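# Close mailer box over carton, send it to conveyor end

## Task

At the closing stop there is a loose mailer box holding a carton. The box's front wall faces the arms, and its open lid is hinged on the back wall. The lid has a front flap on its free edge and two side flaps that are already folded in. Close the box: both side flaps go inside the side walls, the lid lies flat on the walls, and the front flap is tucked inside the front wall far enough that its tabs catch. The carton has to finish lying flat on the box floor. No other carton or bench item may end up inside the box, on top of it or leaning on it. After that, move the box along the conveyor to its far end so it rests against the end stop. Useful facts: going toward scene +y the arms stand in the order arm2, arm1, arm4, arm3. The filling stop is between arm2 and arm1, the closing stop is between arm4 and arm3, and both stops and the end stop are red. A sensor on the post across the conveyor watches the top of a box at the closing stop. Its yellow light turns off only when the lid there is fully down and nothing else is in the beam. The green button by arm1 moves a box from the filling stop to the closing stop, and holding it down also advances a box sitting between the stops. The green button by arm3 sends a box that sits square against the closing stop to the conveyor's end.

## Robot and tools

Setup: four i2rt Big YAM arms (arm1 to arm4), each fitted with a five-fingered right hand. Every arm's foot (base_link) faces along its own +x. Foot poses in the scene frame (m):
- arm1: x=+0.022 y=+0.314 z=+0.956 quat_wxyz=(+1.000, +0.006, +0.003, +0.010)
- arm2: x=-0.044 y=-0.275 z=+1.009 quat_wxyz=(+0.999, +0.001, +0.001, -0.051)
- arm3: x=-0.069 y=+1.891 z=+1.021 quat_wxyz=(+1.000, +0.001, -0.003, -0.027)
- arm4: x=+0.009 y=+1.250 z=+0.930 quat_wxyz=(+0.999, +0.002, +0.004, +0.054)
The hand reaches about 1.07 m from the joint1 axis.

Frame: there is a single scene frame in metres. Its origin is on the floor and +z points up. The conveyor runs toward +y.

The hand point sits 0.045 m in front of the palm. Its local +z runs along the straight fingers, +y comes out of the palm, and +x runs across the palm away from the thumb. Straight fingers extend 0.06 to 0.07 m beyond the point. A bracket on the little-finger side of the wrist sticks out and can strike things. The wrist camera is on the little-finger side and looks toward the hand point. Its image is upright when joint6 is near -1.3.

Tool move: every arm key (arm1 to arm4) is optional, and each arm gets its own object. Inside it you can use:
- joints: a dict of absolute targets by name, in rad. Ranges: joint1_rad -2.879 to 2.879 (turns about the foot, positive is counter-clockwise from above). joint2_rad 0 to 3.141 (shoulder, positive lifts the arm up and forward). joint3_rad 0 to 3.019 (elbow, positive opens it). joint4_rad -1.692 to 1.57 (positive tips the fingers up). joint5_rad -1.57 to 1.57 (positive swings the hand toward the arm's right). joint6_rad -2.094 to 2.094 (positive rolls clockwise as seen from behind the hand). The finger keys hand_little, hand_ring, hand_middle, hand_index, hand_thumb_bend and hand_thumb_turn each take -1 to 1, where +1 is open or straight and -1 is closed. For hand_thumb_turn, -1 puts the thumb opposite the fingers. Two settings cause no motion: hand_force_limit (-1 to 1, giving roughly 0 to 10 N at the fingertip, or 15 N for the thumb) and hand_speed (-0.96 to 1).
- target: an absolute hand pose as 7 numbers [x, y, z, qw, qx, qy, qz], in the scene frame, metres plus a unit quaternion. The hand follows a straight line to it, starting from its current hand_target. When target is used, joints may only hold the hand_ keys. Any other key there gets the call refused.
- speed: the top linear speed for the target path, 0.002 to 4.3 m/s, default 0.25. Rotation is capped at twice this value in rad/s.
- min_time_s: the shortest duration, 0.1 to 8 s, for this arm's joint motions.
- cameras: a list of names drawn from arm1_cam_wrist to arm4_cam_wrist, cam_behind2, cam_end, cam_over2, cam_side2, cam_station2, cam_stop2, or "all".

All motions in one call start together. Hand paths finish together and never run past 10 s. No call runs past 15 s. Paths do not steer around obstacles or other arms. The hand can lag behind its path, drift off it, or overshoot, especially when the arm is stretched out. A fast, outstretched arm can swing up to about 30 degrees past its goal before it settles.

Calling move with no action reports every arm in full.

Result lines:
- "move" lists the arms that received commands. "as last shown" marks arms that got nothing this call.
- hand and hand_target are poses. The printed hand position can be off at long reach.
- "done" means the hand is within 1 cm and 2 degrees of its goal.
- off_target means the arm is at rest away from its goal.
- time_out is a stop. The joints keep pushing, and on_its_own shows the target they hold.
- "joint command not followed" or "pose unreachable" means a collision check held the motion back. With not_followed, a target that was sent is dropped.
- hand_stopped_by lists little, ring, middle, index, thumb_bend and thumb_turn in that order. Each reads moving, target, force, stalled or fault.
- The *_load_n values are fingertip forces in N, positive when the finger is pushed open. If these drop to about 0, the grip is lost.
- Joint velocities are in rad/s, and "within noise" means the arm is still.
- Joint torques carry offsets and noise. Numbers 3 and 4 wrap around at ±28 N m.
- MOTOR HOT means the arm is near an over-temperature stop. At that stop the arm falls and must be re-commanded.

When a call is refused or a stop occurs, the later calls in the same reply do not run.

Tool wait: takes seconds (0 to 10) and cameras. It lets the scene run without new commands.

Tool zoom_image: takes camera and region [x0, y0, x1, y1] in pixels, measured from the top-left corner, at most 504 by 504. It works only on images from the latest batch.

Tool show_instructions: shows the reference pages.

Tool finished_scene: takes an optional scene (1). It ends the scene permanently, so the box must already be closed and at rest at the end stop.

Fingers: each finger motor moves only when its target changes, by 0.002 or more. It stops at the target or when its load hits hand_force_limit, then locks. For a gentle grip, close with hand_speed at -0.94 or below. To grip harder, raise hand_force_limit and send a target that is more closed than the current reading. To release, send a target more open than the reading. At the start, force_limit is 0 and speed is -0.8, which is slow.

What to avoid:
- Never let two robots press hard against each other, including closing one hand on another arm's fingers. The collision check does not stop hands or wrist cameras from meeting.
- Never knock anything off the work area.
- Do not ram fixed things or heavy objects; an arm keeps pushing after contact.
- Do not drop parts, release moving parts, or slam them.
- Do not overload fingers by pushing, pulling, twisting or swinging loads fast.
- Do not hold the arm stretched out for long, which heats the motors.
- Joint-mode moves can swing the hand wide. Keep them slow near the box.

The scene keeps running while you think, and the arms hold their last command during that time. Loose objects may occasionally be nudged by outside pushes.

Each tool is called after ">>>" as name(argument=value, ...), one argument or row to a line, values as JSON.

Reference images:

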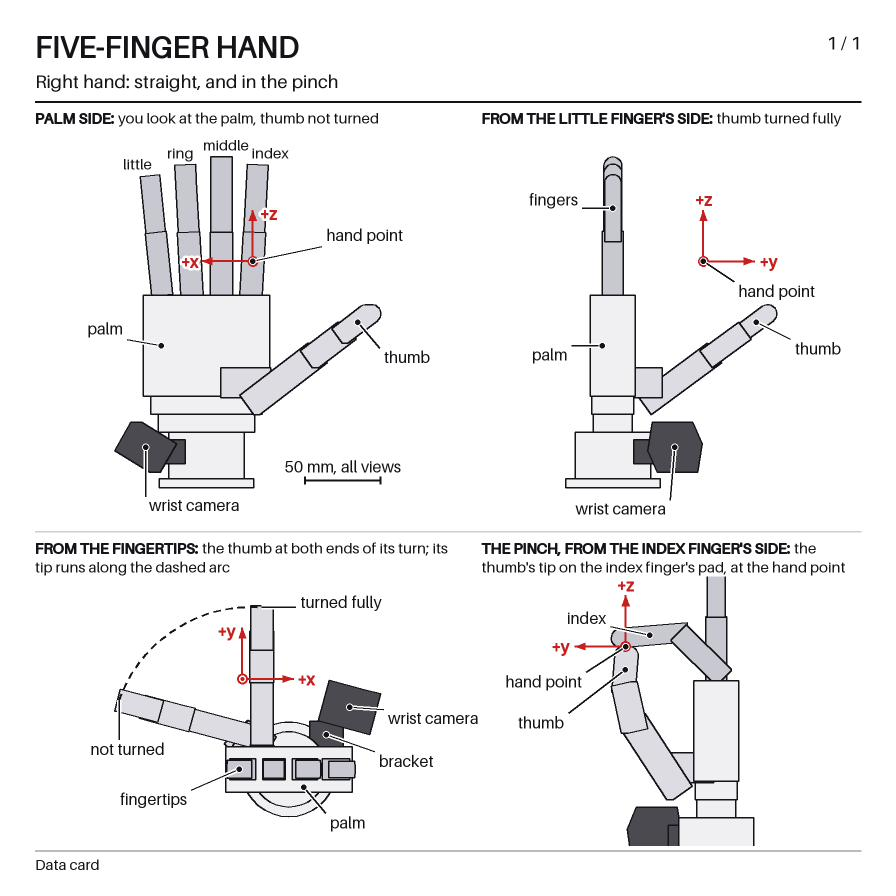

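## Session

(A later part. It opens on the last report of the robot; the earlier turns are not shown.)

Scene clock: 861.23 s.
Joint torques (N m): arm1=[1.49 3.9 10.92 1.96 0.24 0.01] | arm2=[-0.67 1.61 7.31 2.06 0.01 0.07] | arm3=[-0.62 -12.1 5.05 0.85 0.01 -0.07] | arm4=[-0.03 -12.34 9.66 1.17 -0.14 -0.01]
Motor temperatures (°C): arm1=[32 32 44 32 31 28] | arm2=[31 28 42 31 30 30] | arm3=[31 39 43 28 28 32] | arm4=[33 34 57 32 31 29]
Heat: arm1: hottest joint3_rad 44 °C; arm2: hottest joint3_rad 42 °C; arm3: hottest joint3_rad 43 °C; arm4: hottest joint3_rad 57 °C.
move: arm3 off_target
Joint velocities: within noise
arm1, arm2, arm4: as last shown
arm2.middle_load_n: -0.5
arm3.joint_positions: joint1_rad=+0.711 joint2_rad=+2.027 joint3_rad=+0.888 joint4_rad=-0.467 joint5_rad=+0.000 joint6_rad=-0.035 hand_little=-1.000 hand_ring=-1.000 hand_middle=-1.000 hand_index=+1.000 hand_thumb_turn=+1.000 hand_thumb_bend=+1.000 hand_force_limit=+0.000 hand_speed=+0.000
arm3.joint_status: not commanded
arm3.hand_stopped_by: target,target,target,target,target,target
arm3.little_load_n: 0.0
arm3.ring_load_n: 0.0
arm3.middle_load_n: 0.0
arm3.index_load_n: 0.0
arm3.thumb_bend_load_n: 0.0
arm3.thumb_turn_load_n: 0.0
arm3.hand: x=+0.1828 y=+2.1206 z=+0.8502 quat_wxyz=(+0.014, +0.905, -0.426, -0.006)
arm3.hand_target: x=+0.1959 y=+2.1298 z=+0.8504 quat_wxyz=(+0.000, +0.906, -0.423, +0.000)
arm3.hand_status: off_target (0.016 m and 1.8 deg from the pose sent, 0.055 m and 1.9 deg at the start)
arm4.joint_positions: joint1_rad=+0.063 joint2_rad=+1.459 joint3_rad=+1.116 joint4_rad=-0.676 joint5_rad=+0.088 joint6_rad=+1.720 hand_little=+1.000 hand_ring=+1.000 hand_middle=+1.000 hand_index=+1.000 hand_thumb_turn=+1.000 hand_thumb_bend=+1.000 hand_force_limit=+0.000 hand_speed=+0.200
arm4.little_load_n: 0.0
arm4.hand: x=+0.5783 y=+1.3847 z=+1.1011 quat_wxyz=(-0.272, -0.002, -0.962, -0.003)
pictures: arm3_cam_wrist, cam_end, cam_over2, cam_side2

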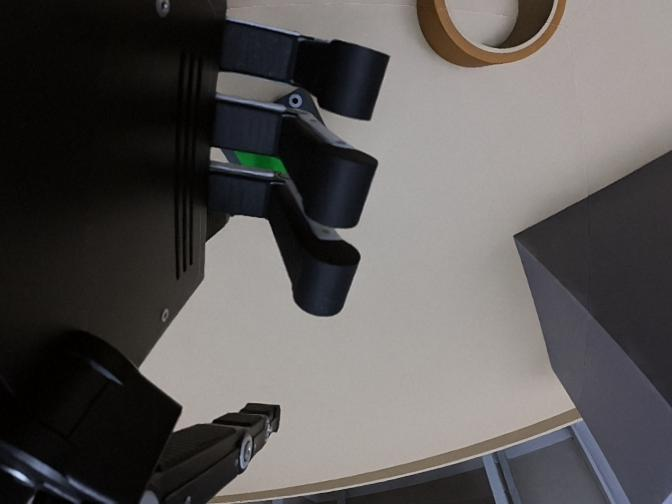

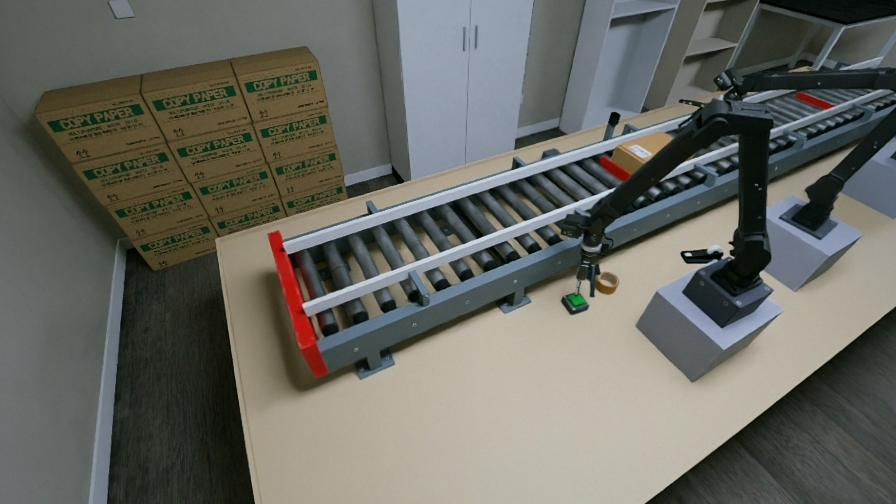

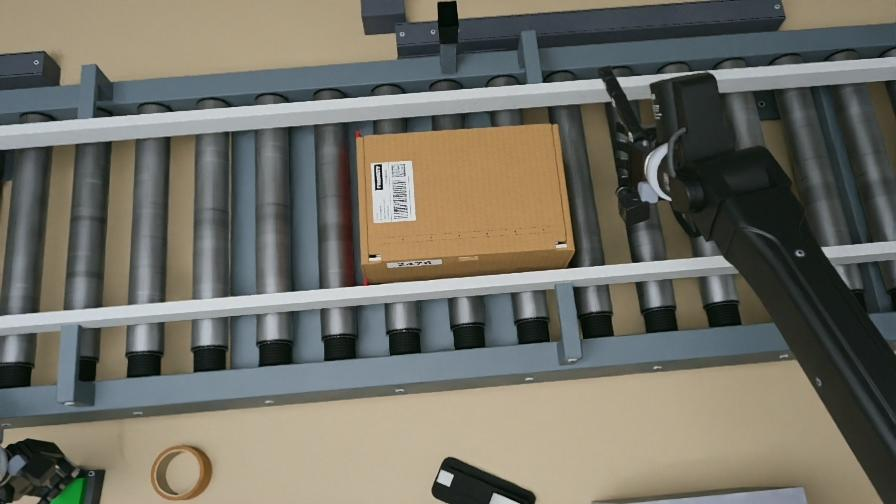

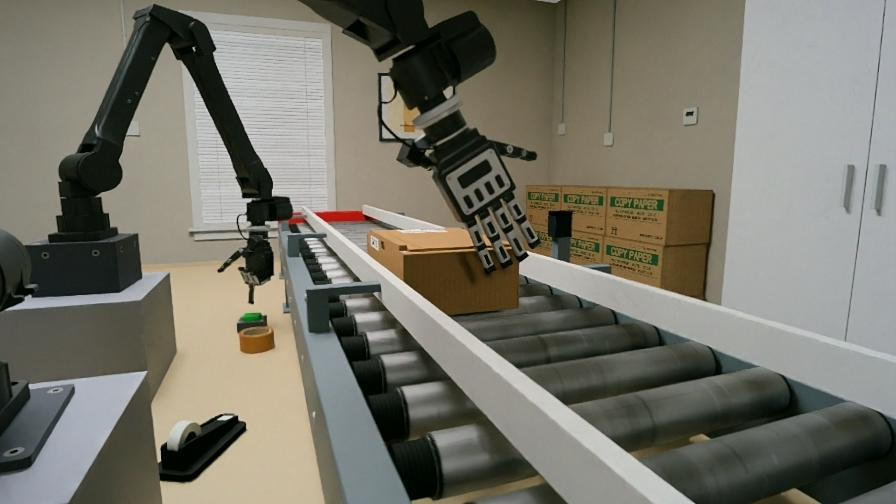

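>>> move(
  arm3={"target": [0.196, 2.130, 0.820, 0, 0.9063, -0.4226, 0], "speed": 0.08},
  cameras=["cam_over2", "cam_side2", "cam_end"],
)

>>> zoom_image(
  camera="cam_end",
  region=[520, 220, 660, 340],
)

>>> zoom_image(
  camera="cam_side2",
  region=[180, 180, 320, 380],
)

Scene clock: 869.60 s.
Joint torques (N m): arm1=[1.55 3.84 10.91 1.96 0.25 0.01] | arm2=[0.5 1.67 7.41 1.83 0.04 0.03] | arm3=[-0.5 -12.34 4.44 0.95 0.03 -0.07] | arm4=[-0.03 -12.28 9.68 1.17 -0.14 -0.01]
Motor temperatures (°C): arm1=[32 32 44 32 31 28] | arm2=[31 28 42 31 30 30] | arm3=[31 39 42 28 28 32] | arm4=[33 34 56 32 31 29]
Heat: arm1: hottest joint3_rad 44 °C; arm2: hottest joint3_rad 42 °C; arm3: hottest joint3_rad 42 °C; arm4: hottest joint3_rad 56 °C.
move: arm3 off_target
Joint velocities: within noise
arm1, arm2, arm4: as last shown
arm1.ring_load_n: -0.5
arm2.middle_load_n: 0.0
arm2.thumb_bend_load_n: 0.5
arm3.joint_positions: joint1_rad=+0.711 joint2_rad=+2.105 joint3_rad=+0.901 joint4_rad=-0.401 joint5_rad=-0.001 joint6_rad=-0.035 hand_little=-1.000 hand_ring=-1.000 hand_middle=-1.000 hand_index=+1.000 hand_thumb_turn=+1.000 hand_thumb_bend=+1.000 hand_force_limit=+0.000 hand_speed=+0.000
arm3.joint_status: not commanded
arm3.hand_stopped_by: target,target,target,target,target,target
arm3.little_load_n: 0.0
arm3.ring_load_n: 0.0
arm3.middle_load_n: 0.0
arm3.index_load_n: -1.5
arm3.thumb_bend_load_n: 0.0
arm3.thumb_turn_load_n: 0.5
arm3.hand: x=+0.1839 y=+2.1216 z=+0.8220 quat_wxyz=(+0.012, +0.905, -0.426, -0.006)
arm3.hand_target: x=+0.1959 y=+2.1298 z=+0.8204 quat_wxyz=(+0.000, +0.906, -0.423, +0.000)
arm3.hand_status: off_target (0.015 m and 1.6 deg from the pose sent, 0.034 m and 1.8 deg at the start)
pictures: cam_end, cam_over2, cam_side2

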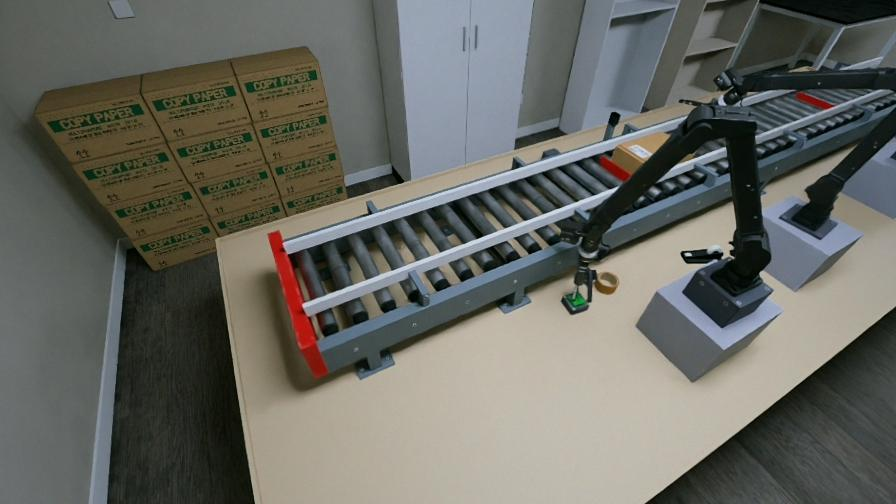

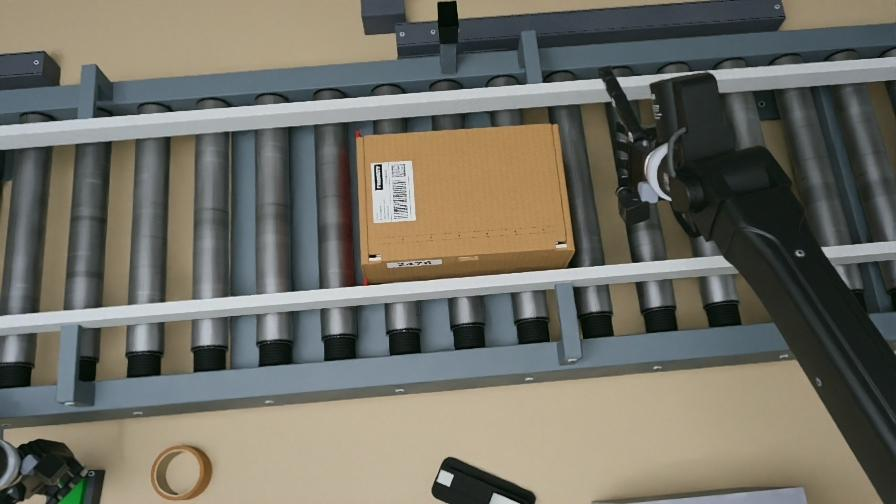

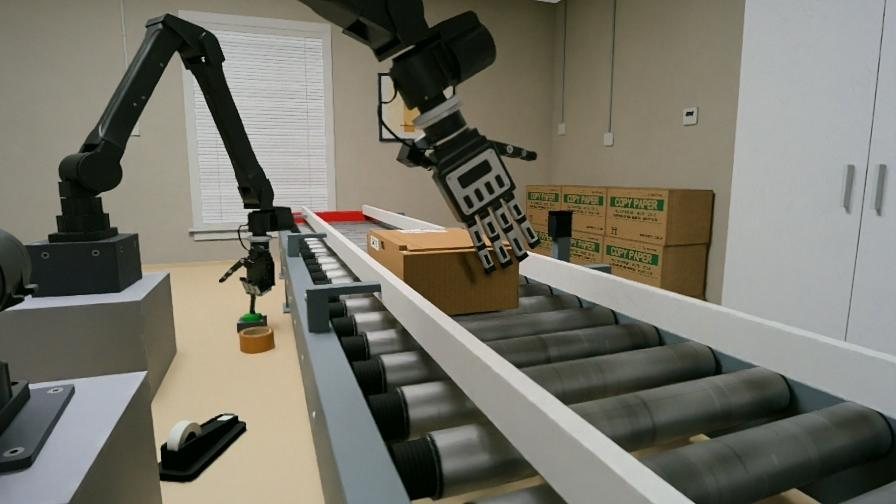

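Scaled by 3.600 from the camera's image (finer frame: 1280x720).

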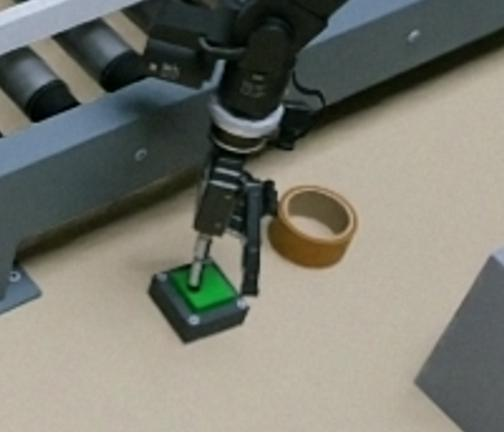

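Scaled by 2.520 from the camera's image (finer frame: 1280x720).

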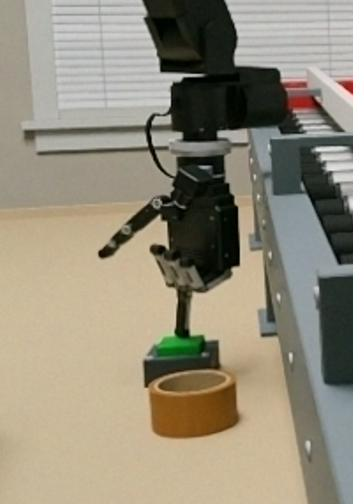

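>>> move(
  arm3={"target": [0.196, 2.126, 0.798, 0, 0.9063, -0.4226, 0], "speed": 0.05},
  cameras=["cam_over2", "cam_side2", "cam_end", "cam_station2"],
)

>>> zoom_image(
  camera="cam_end",
  region=[520, 220, 660, 340],
)

Scene clock: 875.63 s.
Joint torques (N m): arm1=[1.55 3.84 10.91 1.98 0.25 0.01] | arm2=[-0.44 1.96 7.25 1.85 0.02 0.07] | arm3=[-0.85 -9.58 4.49 2.04 0.16 -0.04] | arm4=[0.03 -12.28 9.66 1.16 -0.14 -0.01]
Motor temperatures (°C): arm1=[32 32 44 32 31 28] | arm2=[31 28 42 31 30 30] | arm3=[31 39 42 28 28 32] | arm4=[33 34 56 32 31 29]
Heat: arm1: hottest joint3_rad 44 °C; arm2: hottest joint3_rad 42 °C; arm3: hottest joint3_rad 42 °C; arm4: hottest joint3_rad 56 °C.
move: arm3 off_target
Joint velocities: within noise
arm1, arm2, arm4: as last shown
arm1.ring_load_n: 0.0
arm2.thumb_bend_load_n: 0.0
arm3.joint_positions: joint1_rad=+0.709 joint2_rad=+2.125 joint3_rad=+0.903 joint4_rad=-0.376 joint5_rad=-0.005 joint6_rad=-0.044 hand_little=-1.000 hand_ring=-1.000 hand_middle=-1.000 hand_index=+1.000 hand_thumb_turn=+1.000 hand_thumb_bend=+1.000 hand_force_limit=+0.000 hand_speed=+0.000
arm3.joint_status: not commanded
arm3.hand_stopped_by: target,target,target,target,target,target
arm3.little_load_n: 0.0
arm3.ring_load_n: 0.0
arm3.middle_load_n: 0.0
arm3.index_load_n: -5.0
arm3.thumb_bend_load_n: 0.0
arm3.thumb_turn_load_n: 0.0
arm3.hand: x=+0.1846 y=+2.1216 z=+0.8141 quat_wxyz=(+0.009, +0.906, -0.423, -0.007)
arm3.hand_target: x=+0.1954 y=+2.1256 z=+0.7991 quat_wxyz=(+0.000, +0.906, -0.423, +0.000)
arm3.hand_status: off_target (0.020 m and 1.3 deg from the pose sent, 0.027 m and 1.6 deg at the start)
pictures: cam_end, cam_over2, cam_side2, cam_station2

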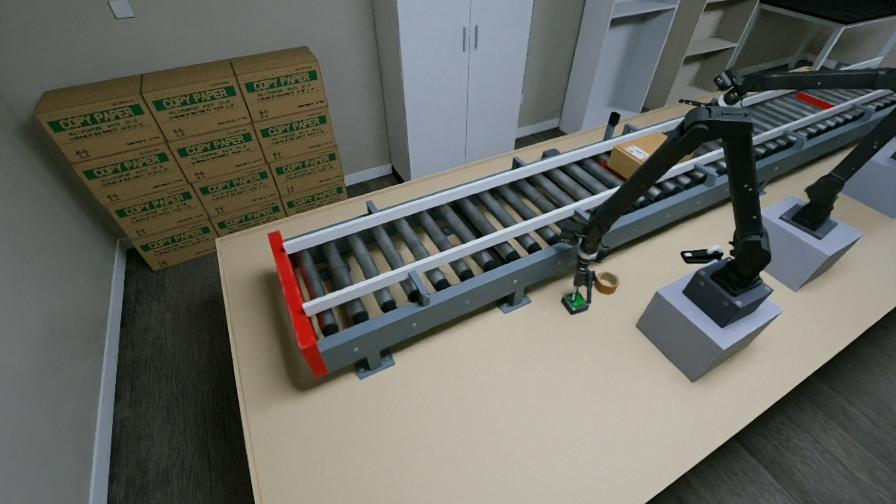

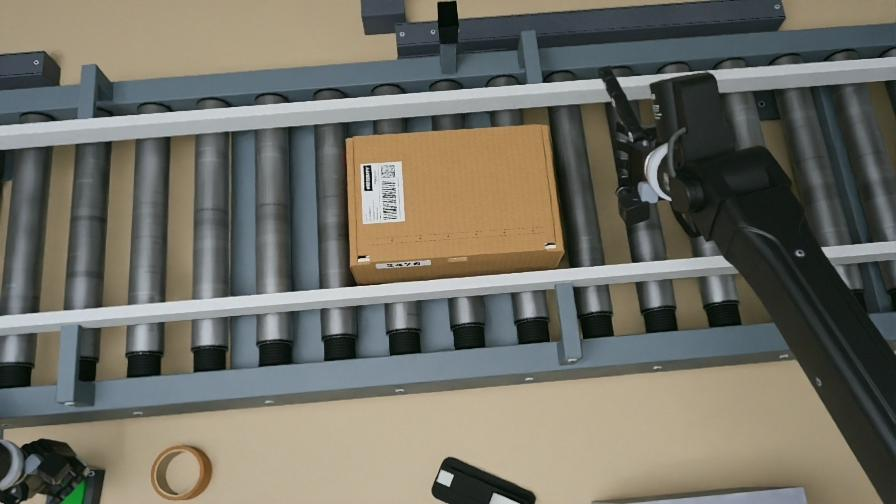

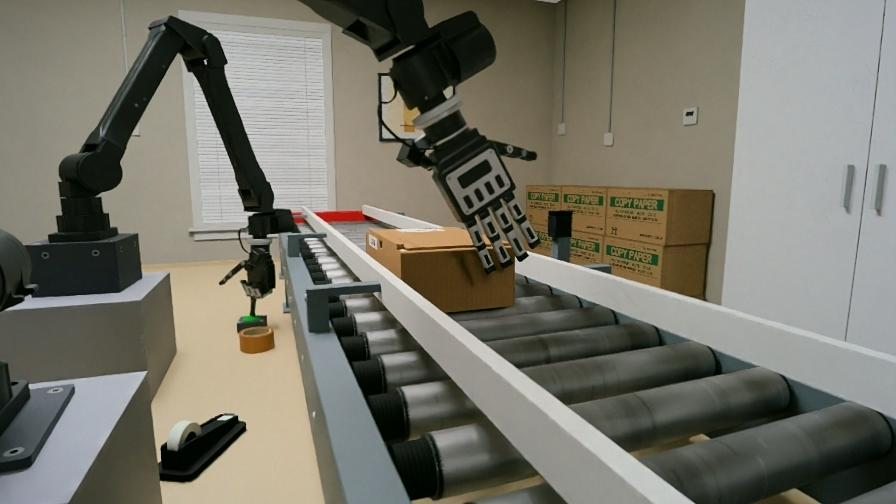

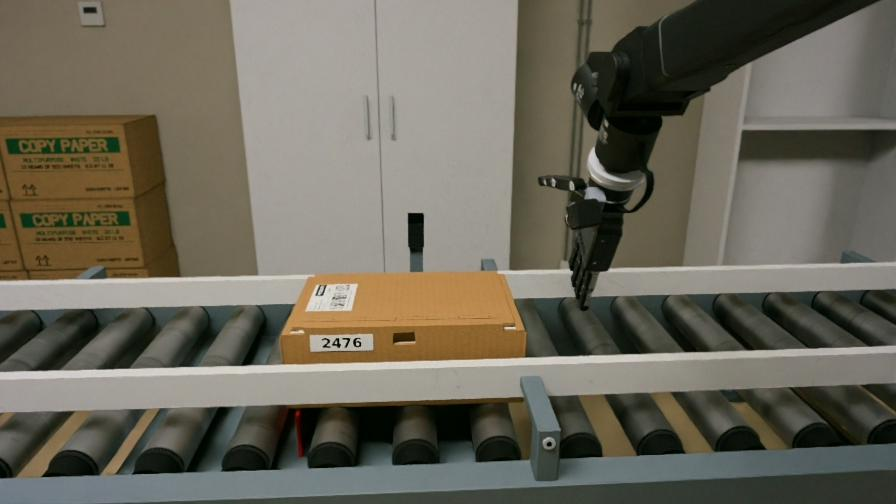

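Scaled by 3.600 from the camera's image (finer frame: 1280x720).

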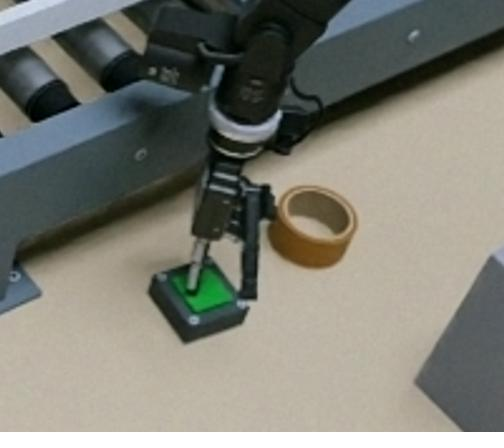

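The box is moving. Wait.

>>> wait(
  seconds=3,
  cameras=["cam_end", "cam_over2"],
)

Scene clock: 880.53 s.
Joint torques (N m): arm1=[1.55 3.84 10.91 1.98 0.25 0.01] | arm2=[-0.62 1.96 7.41 1.84 0 0.07] | arm3=[-0.85 -9.64 4.49 2.03 0.17 -0.05] | arm4=[0.03 -12.34 9.66 1.17 -0.14 -0.01]
Motor temperatures (°C): arm1=[32 32 44 32 31 28] | arm2=[31 28 42 31 30 30] | arm3=[31 39 42 28 28 32] | arm4=[33 34 55 32 31 29]
Heat: arm1: hottest joint3_rad 44 °C; arm2: hottest joint3_rad 42 °C; arm3: hottest joint3_rad 42 °C; arm4: hottest joint3_rad 55 °C.
Joint velocities: within noise
arm1.joint_positions: joint1_rad=-0.025 joint2_rad=+0.634 joint3_rad=+1.383 joint4_rad=-1.230 joint5_rad=-0.017 joint6_rad=-1.093 hand_little=+1.000 hand_ring=+1.000 hand_middle=+1.000 hand_index=+1.000 hand_thumb_turn=+1.000 hand_thumb_bend=+1.000 hand_force_limit=+0.000 hand_speed=-0.800
arm1.joint_status: not commanded
arm1.hand_stopped_by: target,target,target,target,target,target
arm1.little_load_n: 0.0
arm1.ring_load_n: -0.5
arm1.middle_load_n: 0.0
arm1.index_load_n: 0.0
arm1.thumb_bend_load_n: 0.0
arm1.thumb_turn_load_n: 0.0
arm1.hand: x=+0.2744 y=+0.2702 z=+1.4500 quat_wxyz=(-0.133, +0.832, -0.204, +0.498)
arm1.hand_target: x=+0.2737 y=+0.2701 z=+1.4626 quat_wxyz=(-0.136, +0.825, -0.202, +0.510)
arm1.hand_status: not commanded
arm2.joint_positions: joint1_rad=-0.037 joint2_rad=+0.598 joint3_rad=+1.420 joint4_rad=-1.348 joint5_rad=-0.058 joint6_rad=-1.135 hand_little=+1.000 hand_ring=+1.000 hand_middle=+1.000 hand_index=+1.000 hand_thumb_turn=+1.000 hand_thumb_bend=+1.000 hand_force_limit=+0.000 hand_speed=-0.800
arm2.joint_status: not commanded
arm2.hand_stopped_by: target,target,target,target,target,target
arm2.little_load_n: 0.0
arm2.ring_load_n: 0.0
arm2.middle_load_n: 0.0
arm2.index_load_n: 0.0
arm2.thumb_bend_load_n: 0.0
arm2.thumb_turn_load_n: 0.0
arm2.hand: x=+0.1645 y=-0.3360 z=+1.5061 quat_wxyz=(-0.099, +0.835, -0.233, +0.488)
arm2.hand_target: x=+0.1635 y=-0.3359 z=+1.5152 quat_wxyz=(-0.100, +0.830, -0.231, +0.498)
arm2.hand_status: not commanded
arm3.joint_positions: joint1_rad=+0.709 joint2_rad=+2.125 joint3_rad=+0.903 joint4_rad=-0.376 joint5_rad=-0.005 joint6_rad=-0.044 hand_little=-1.000 hand_ring=-1.000 hand_middle=-1.000 hand_index=+1.000 hand_thumb_turn=+1.000 hand_thumb_bend=+1.000 hand_force_limit=+0.000 hand_speed=+0.000
arm3.joint_status: not commanded
arm3.hand_stopped_by: target,target,target,target,target,target
arm3.little_load_n: 0.0
arm3.ring_load_n: 0.0
arm3.middle_load_n: 0.0
arm3.index_load_n: -5.0
arm3.thumb_bend_load_n: 0.0
arm3.thumb_turn_load_n: 0.0
arm3.hand: x=+0.1846 y=+2.1216 z=+0.8141 quat_wxyz=(+0.009, +0.906, -0.422, -0.007)
arm3.hand_target: x=+0.1954 y=+2.1256 z=+0.7991 quat_wxyz=(+0.000, +0.906, -0.423, +0.000)
arm3.hand_status: off_target (0.020 m and 1.3 deg from the pose sent, 0.027 m and 1.6 deg at the start)
arm4.joint_positions: joint1_rad=+0.063 joint2_rad=+1.459 joint3_rad=+1.116 joint4_rad=-0.676 joint5_rad=+0.088 joint6_rad=+1.720 hand_little=+1.000 hand_ring=+1.000 hand_middle=+1.000 hand_index=+1.000 hand_thumb_turn=+1.000 hand_thumb_bend=+1.000 hand_force_limit=+0.000 hand_speed=+0.200
arm4.joint_status: not commanded
arm4.hand_stopped_by: target,target,target,target,target,target
arm4.little_load_n: 0.0
arm4.ring_load_n: 0.0
arm4.middle_load_n: 0.0
arm4.index_load_n: 0.0
arm4.thumb_bend_load_n: 0.0
arm4.thumb_turn_load_n: 0.0
arm4.hand: x=+0.5783 y=+1.3847 z=+1.1011 quat_wxyz=(-0.272, -0.002, -0.962, -0.003)
arm4.hand_target: x=+0.5700 y=+1.3801 z=+1.0900 quat_wxyz=(-0.259, +0.000, -0.966, +0.000)
arm4.hand_status: not commanded
wait: 3.00 s; at rest from the start

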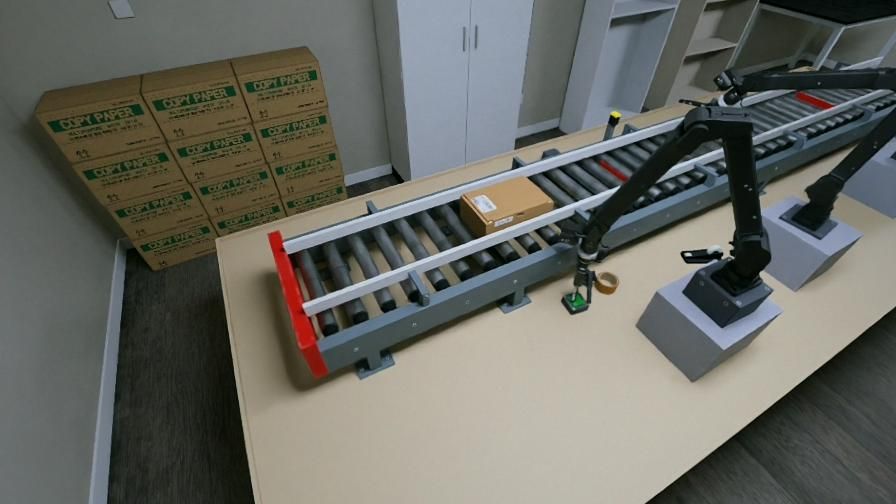

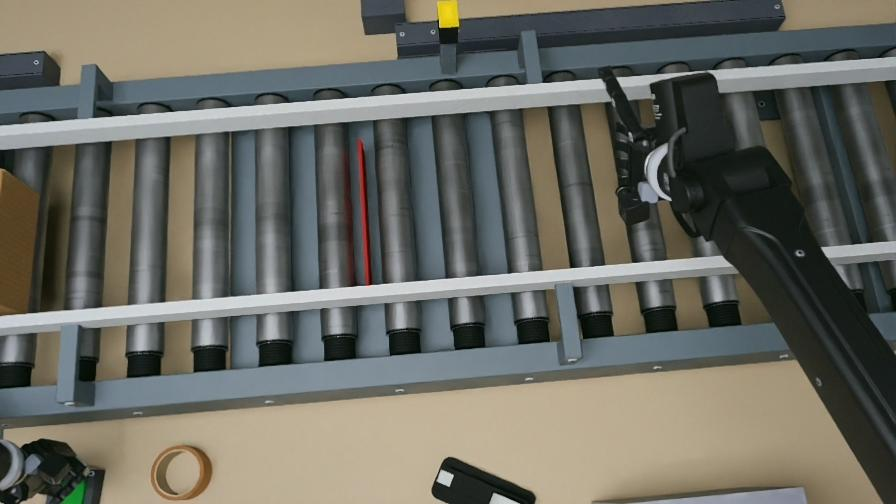

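>>> wait(
  seconds=5,
  cameras=["cam_end"],
)

>>> zoom_image(
  camera="cam_end",
  region=[250, 180, 500, 400],
)

Scene clock: 887.97 s.
Joint torques (N m): arm1=[1.55 3.84 10.91 1.98 0.25 0.01] | arm2=[-0.79 2.2 7.39 1.96 0.02 0.05] | arm3=[-0.85 -9.64 4.51 2.06 0.16 -0.05] | arm4=[-0.03 -12.28 9.68 1.16 -0.14 -0.01]
Motor temperatures (°C): arm1=[32 32 44 32 31 28] | arm2=[31 28 42 31 30 30] | arm3=[31 39 42 29 28 32] | arm4=[33 35 55 32 31 29]
Heat: arm1: hottest joint3_rad 44 °C; arm2: hottest joint3_rad 42 °C; arm3: hottest joint3_rad 42 °C; arm4: hottest joint3_rad 55 °C.
Joint velocities: within noise
arm1.joint_positions: joint1_rad=-0.025 joint2_rad=+0.634 joint3_rad=+1.383 joint4_rad=-1.230 joint5_rad=-0.017 joint6_rad=-1.093 hand_little=+1.000 hand_ring=+1.000 hand_middle=+1.000 hand_index=+1.000 hand_thumb_turn=+1.000 hand_thumb_bend=+1.000 hand_force_limit=+0.000 hand_speed=-0.800
arm1.joint_status: not commanded
arm1.hand_stopped_by: target,target,target,target,target,target
arm1.little_load_n: 0.0
arm1.ring_load_n: 0.0
arm1.middle_load_n: 0.0
arm1.index_load_n: -0.5
arm1.thumb_bend_load_n: 0.0
arm1.thumb_turn_load_n: 0.0
arm1.hand: x=+0.2744 y=+0.2702 z=+1.4500 quat_wxyz=(-0.133, +0.832, -0.204, +0.498)
arm1.hand_target: x=+0.2737 y=+0.2701 z=+1.4626 quat_wxyz=(-0.136, +0.825, -0.202, +0.510)
arm1.hand_status: not commanded
arm2.joint_positions: joint1_rad=-0.037 joint2_rad=+0.598 joint3_rad=+1.420 joint4_rad=-1.348 joint5_rad=-0.058 joint6_rad=-1.135 hand_little=+1.000 hand_ring=+1.000 hand_middle=+1.000 hand_index=+1.000 hand_thumb_turn=+1.000 hand_thumb_bend=+1.000 hand_force_limit=+0.000 hand_speed=-0.800
arm2.joint_status: not commanded
arm2.hand_stopped_by: target,target,target,target,target,target
arm2.little_load_n: 0.0
arm2.ring_load_n: 0.0
arm2.middle_load_n: 0.0
arm2.index_load_n: 0.0
arm2.thumb_bend_load_n: 0.0
arm2.thumb_turn_load_n: 0.0
arm2.hand: x=+0.1645 y=-0.3360 z=+1.5061 quat_wxyz=(-0.099, +0.835, -0.233, +0.488)
arm2.hand_target: x=+0.1635 y=-0.3359 z=+1.5152 quat_wxyz=(-0.100, +0.830, -0.231, +0.498)
arm2.hand_status: not commanded
arm3.joint_positions: joint1_rad=+0.709 joint2_rad=+2.125 joint3_rad=+0.903 joint4_rad=-0.376 joint5_rad=-0.005 joint6_rad=-0.044 hand_little=-1.000 hand_ring=-1.000 hand_middle=-1.000 hand_index=+1.000 hand_thumb_turn=+1.000 hand_thumb_bend=+1.000 hand_force_limit=+0.000 hand_speed=+0.000
arm3.joint_status: not commanded
arm3.hand_stopped_by: target,target,target,target,target,target
arm3.little_load_n: 0.0
arm3.ring_load_n: 0.0
arm3.middle_load_n: 0.0
arm3.index_load_n: -5.0
arm3.thumb_bend_load_n: 0.0
arm3.thumb_turn_load_n: 0.5
arm3.hand: x=+0.1846 y=+2.1216 z=+0.8141 quat_wxyz=(+0.009, +0.906, -0.422, -0.007)
arm3.hand_target: x=+0.1954 y=+2.1256 z=+0.7991 quat_wxyz=(+0.000, +0.906, -0.423, +0.000)
arm3.hand_status: off_target (0.020 m and 1.3 deg from the pose sent, 0.027 m and 1.6 deg at the start)
arm4.joint_positions: joint1_rad=+0.063 joint2_rad=+1.459 joint3_rad=+1.116 joint4_rad=-0.676 joint5_rad=+0.088 joint6_rad=+1.720 hand_little=+1.000 hand_ring=+1.000 hand_middle=+1.000 hand_index=+1.000 hand_thumb_turn=+1.000 hand_thumb_bend=+1.000 hand_force_limit=+0.000 hand_speed=+0.200
arm4.joint_status: not commanded
arm4.hand_stopped_by: target,target,target,target,target,target
arm4.little_load_n: 0.0
arm4.ring_load_n: 0.0
arm4.middle_load_n: 0.0
arm4.index_load_n: 0.0
arm4.thumb_bend_load_n: 0.0
arm4.thumb_turn_load_n: 0.0
arm4.hand: x=+0.5783 y=+1.3847 z=+1.1011 quat_wxyz=(-0.272, -0.002, -0.962, -0.003)
arm4.hand_target: x=+0.5700 y=+1.3801 z=+1.0900 quat_wxyz=(-0.259, +0.000, -0.966, +0.000)
arm4.hand_status: not commanded
wait: 5.00 s; at rest from the start

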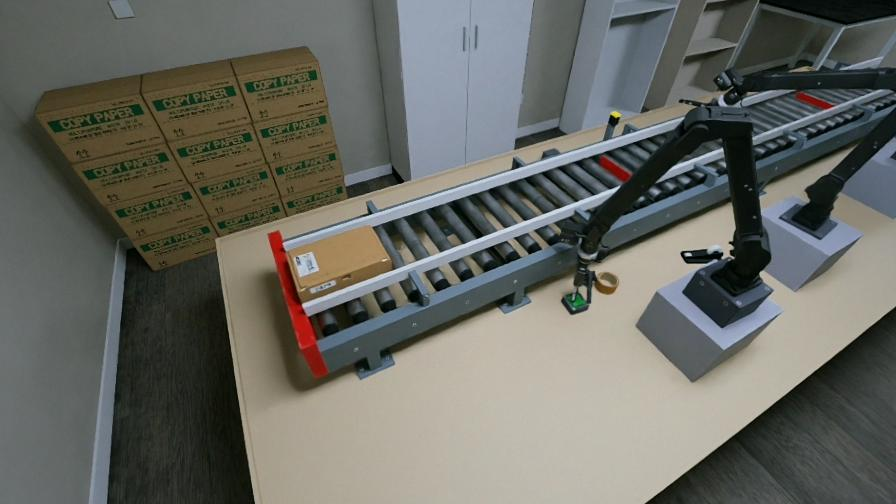

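Scaled by 2.016 from the camera's image (finer frame: 1280x720).

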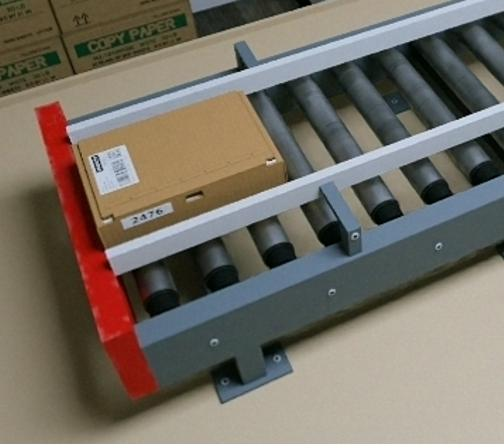

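>>> move(
  arm3={"target": [0.18, 2.11, 0.92, 0, 0.9063, -0.4226, 0], "speed": 0.08},
  cameras=["cam_end"],
)

>>> wait(
  seconds=2,
  cameras=["cam_end"],
)

>>> zoom_image(
  camera="cam_end",
  region=[250, 200, 430, 360],
)

Scene clock: 894.37 s.
Joint torques (N m): arm1=[1.49 3.84 10.91 1.96 0.25 0.01] | arm2=[-0.62 1.49 7.25 2.07 0.02 0.05] | arm3=[-0.97 -12.45 4.23 0.05 0.11 -0.13] | arm4=[-0.03 -12.34 9.66 1.17 -0.14 -0.01]
Motor temperatures (°C): arm1=[32 32 44 32 31 28] | arm2=[31 28 42 31 30 30] | arm3=[31 39 41 29 28 32] | arm4=[33 35 54 32 31 29]
Heat: arm1: hottest joint3_rad 44 °C; arm2: hottest joint3_rad 42 °C; arm3: hottest joint3_rad 41 °C; arm4: hottest joint3_rad 54 °C.
move: arm3 done
Joint velocities: within noise
arm1, arm2, arm4: as last shown
arm1.index_load_n: 0.0
arm3.joint_positions: joint1_rad=+0.702 joint2_rad=+1.832 joint3_rad=+0.839 joint4_rad=-0.591 joint5_rad=-0.003 joint6_rad=-0.045 hand_little=-1.000 hand_ring=-1.000 hand_middle=-1.000 hand_index=+1.000 hand_thumb_turn=+1.000 hand_thumb_bend=+1.000 hand_force_limit=+0.000 hand_speed=+0.000
arm3.joint_status: not commanded
arm3.hand_stopped_by: target,target,target,target,target,target
arm3.little_load_n: 0.0
arm3.ring_load_n: 0.0
arm3.middle_load_n: 0.0
arm3.index_load_n: 0.0
arm3.thumb_bend_load_n: 0.0
arm3.thumb_turn_load_n: 0.0
arm3.hand: x=+0.1767 y=+2.1126 z=+0.9140 quat_wxyz=(+0.003, +0.905, -0.425, -0.002)
arm3.hand_target: x=+0.1800 y=+2.1101 z=+0.9199 quat_wxyz=(+0.000, +0.906, -0.423, +0.000)
arm3.hand_status: done (0.007 m and 0.5 deg from the pose sent, 0.107 m and 1.3 deg at the start)

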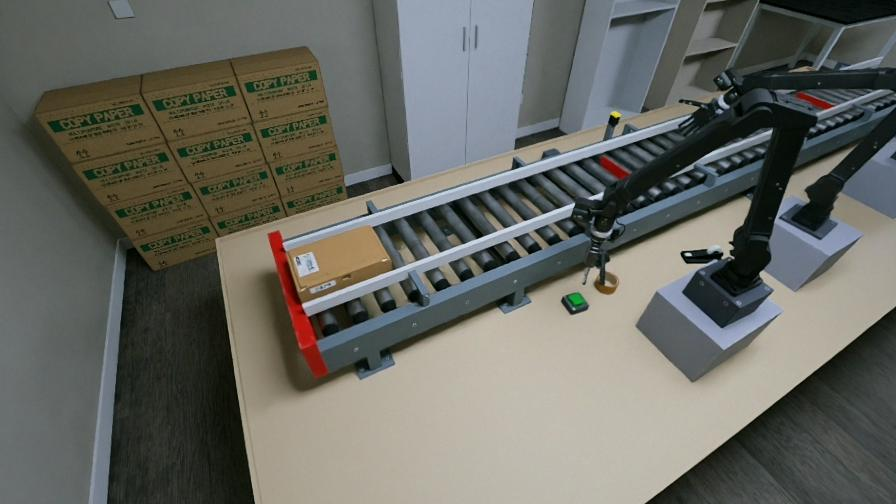

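Scene clock: 896.37 s.
Joint torques (N m): arm1=[1.49 3.84 10.92 1.98 0.25 0.01] | arm2=[-0.85 2.14 7.27 1.91 0.03 0.04] | arm3=[-0.97 -12.4 4.23 0.05 0.11 -0.12] | arm4=[-0.03 -12.34 9.66 1.17 -0.14 -0.01]
Motor temperatures (°C): arm1=[32 32 44 32 31 28] | arm2=[31 28 42 31 30 30] | arm3=[31 39 41 29 28 32] | arm4=[33 35 54 32 31 29]
Heat: arm1: hottest joint3_rad 44 °C; arm2: hottest joint3_rad 42 °C; arm3: hottest joint3_rad 41 °C; arm4: hottest joint3_rad 54 °C.
Joint velocities: within noise
arm1.joint_positions: joint1_rad=-0.025 joint2_rad=+0.634 joint3_rad=+1.383 joint4_rad=-1.230 joint5_rad=-0.017 joint6_rad=-1.093 hand_little=+1.000 hand_ring=+1.000 hand_middle=+1.000 hand_index=+1.000 hand_thumb_turn=+1.000 hand_thumb_bend=+1.000 hand_force_limit=+0.000 hand_speed=-0.800
arm1.joint_status: not commanded
arm1.hand_stopped_by: target,target,target,target,target,target
arm1.little_load_n: 0.0
arm1.ring_load_n: 0.0
arm1.middle_load_n: 0.0
arm1.index_load_n: 0.0
arm1.thumb_bend_load_n: 0.0
arm1.thumb_turn_load_n: 0.0
arm1.hand: x=+0.2744 y=+0.2702 z=+1.4500 quat_wxyz=(-0.133, +0.832, -0.204, +0.498)
arm1.hand_target: x=+0.2737 y=+0.2701 z=+1.4626 quat_wxyz=(-0.136, +0.825, -0.202, +0.510)
arm1.hand_status: not commanded
arm2.joint_positions: joint1_rad=-0.037 joint2_rad=+0.598 joint3_rad=+1.420 joint4_rad=-1.348 joint5_rad=-0.058 joint6_rad=-1.135 hand_little=+1.000 hand_ring=+1.000 hand_middle=+1.000 hand_index=+1.000 hand_thumb_turn=+1.000 hand_thumb_bend=+1.000 hand_force_limit=+0.000 hand_speed=-0.800
arm2.joint_status: not commanded
arm2.hand_stopped_by: target,target,target,target,target,target
arm2.little_load_n: 0.0
arm2.ring_load_n: -0.5
arm2.middle_load_n: 0.0
arm2.index_load_n: 0.0
arm2.thumb_bend_load_n: 0.0
arm2.thumb_turn_load_n: 0.0
arm2.hand: x=+0.1645 y=-0.3360 z=+1.5061 quat_wxyz=(-0.099, +0.835, -0.233, +0.488)
arm2.hand_target: x=+0.1635 y=-0.3359 z=+1.5152 quat_wxyz=(-0.100, +0.830, -0.231, +0.498)
arm2.hand_status: not commanded
arm3.joint_positions: joint1_rad=+0.702 joint2_rad=+1.832 joint3_rad=+0.839 joint4_rad=-0.591 joint5_rad=-0.003 joint6_rad=-0.045 hand_little=-1.000 hand_ring=-1.000 hand_middle=-1.000 hand_index=+1.000 hand_thumb_turn=+1.000 hand_thumb_bend=+1.000 hand_force_limit=+0.000 hand_speed=+0.000
arm3.joint_status: not commanded
arm3.hand_stopped_by: target,target,target,target,target,target
arm3.little_load_n: 0.0
arm3.ring_load_n: 0.0
arm3.middle_load_n: 0.0
arm3.index_load_n: 0.0
arm3.thumb_bend_load_n: -0.5
arm3.thumb_turn_load_n: 0.0
arm3.hand: x=+0.1767 y=+2.1126 z=+0.9140 quat_wxyz=(+0.003, +0.905, -0.425, -0.002)
arm3.hand_target: x=+0.1800 y=+2.1101 z=+0.9199 quat_wxyz=(+0.000, +0.906, -0.423, +0.000)
arm3.hand_status: done (0.007 m and 0.5 deg from the pose sent, 0.107 m and 1.3 deg at the start)
arm4.joint_positions: joint1_rad=+0.063 joint2_rad=+1.459 joint3_rad=+1.116 joint4_rad=-0.676 joint5_rad=+0.088 joint6_rad=+1.720 hand_little=+1.000 hand_ring=+1.000 hand_middle=+1.000 hand_index=+1.000 hand_thumb_turn=+1.000 hand_thumb_bend=+1.000 hand_force_limit=+0.000 hand_speed=+0.200
arm4.joint_status: not commanded
arm4.hand_stopped_by: target,target,target,target,target,target
arm4.little_load_n: 0.0
arm4.ring_load_n: 0.0
arm4.middle_load_n: 0.0
arm4.index_load_n: 0.0
arm4.thumb_bend_load_n: -0.5
arm4.thumb_turn_load_n: 0.0
arm4.hand: x=+0.5783 y=+1.3847 z=+1.1011 quat_wxyz=(-0.272, -0.002, -0.962, -0.003)
arm4.hand_target: x=+0.5700 y=+1.3801 z=+1.0900 quat_wxyz=(-0.259, +0.000, -0.966, +0.000)
arm4.hand_status: not commanded
wait: 2.00 s; at rest by 0.27 s

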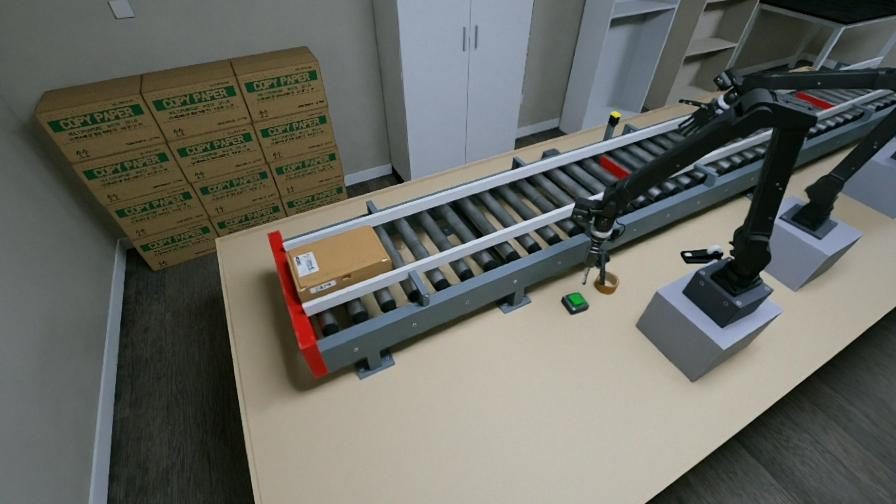

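Scaled by 2.800 from the camera's image (finer frame: 1280x720).

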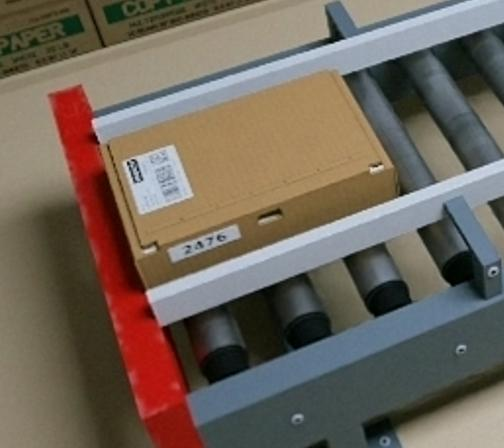

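>>> finished_scene(
)

The scene is finished: the task was done.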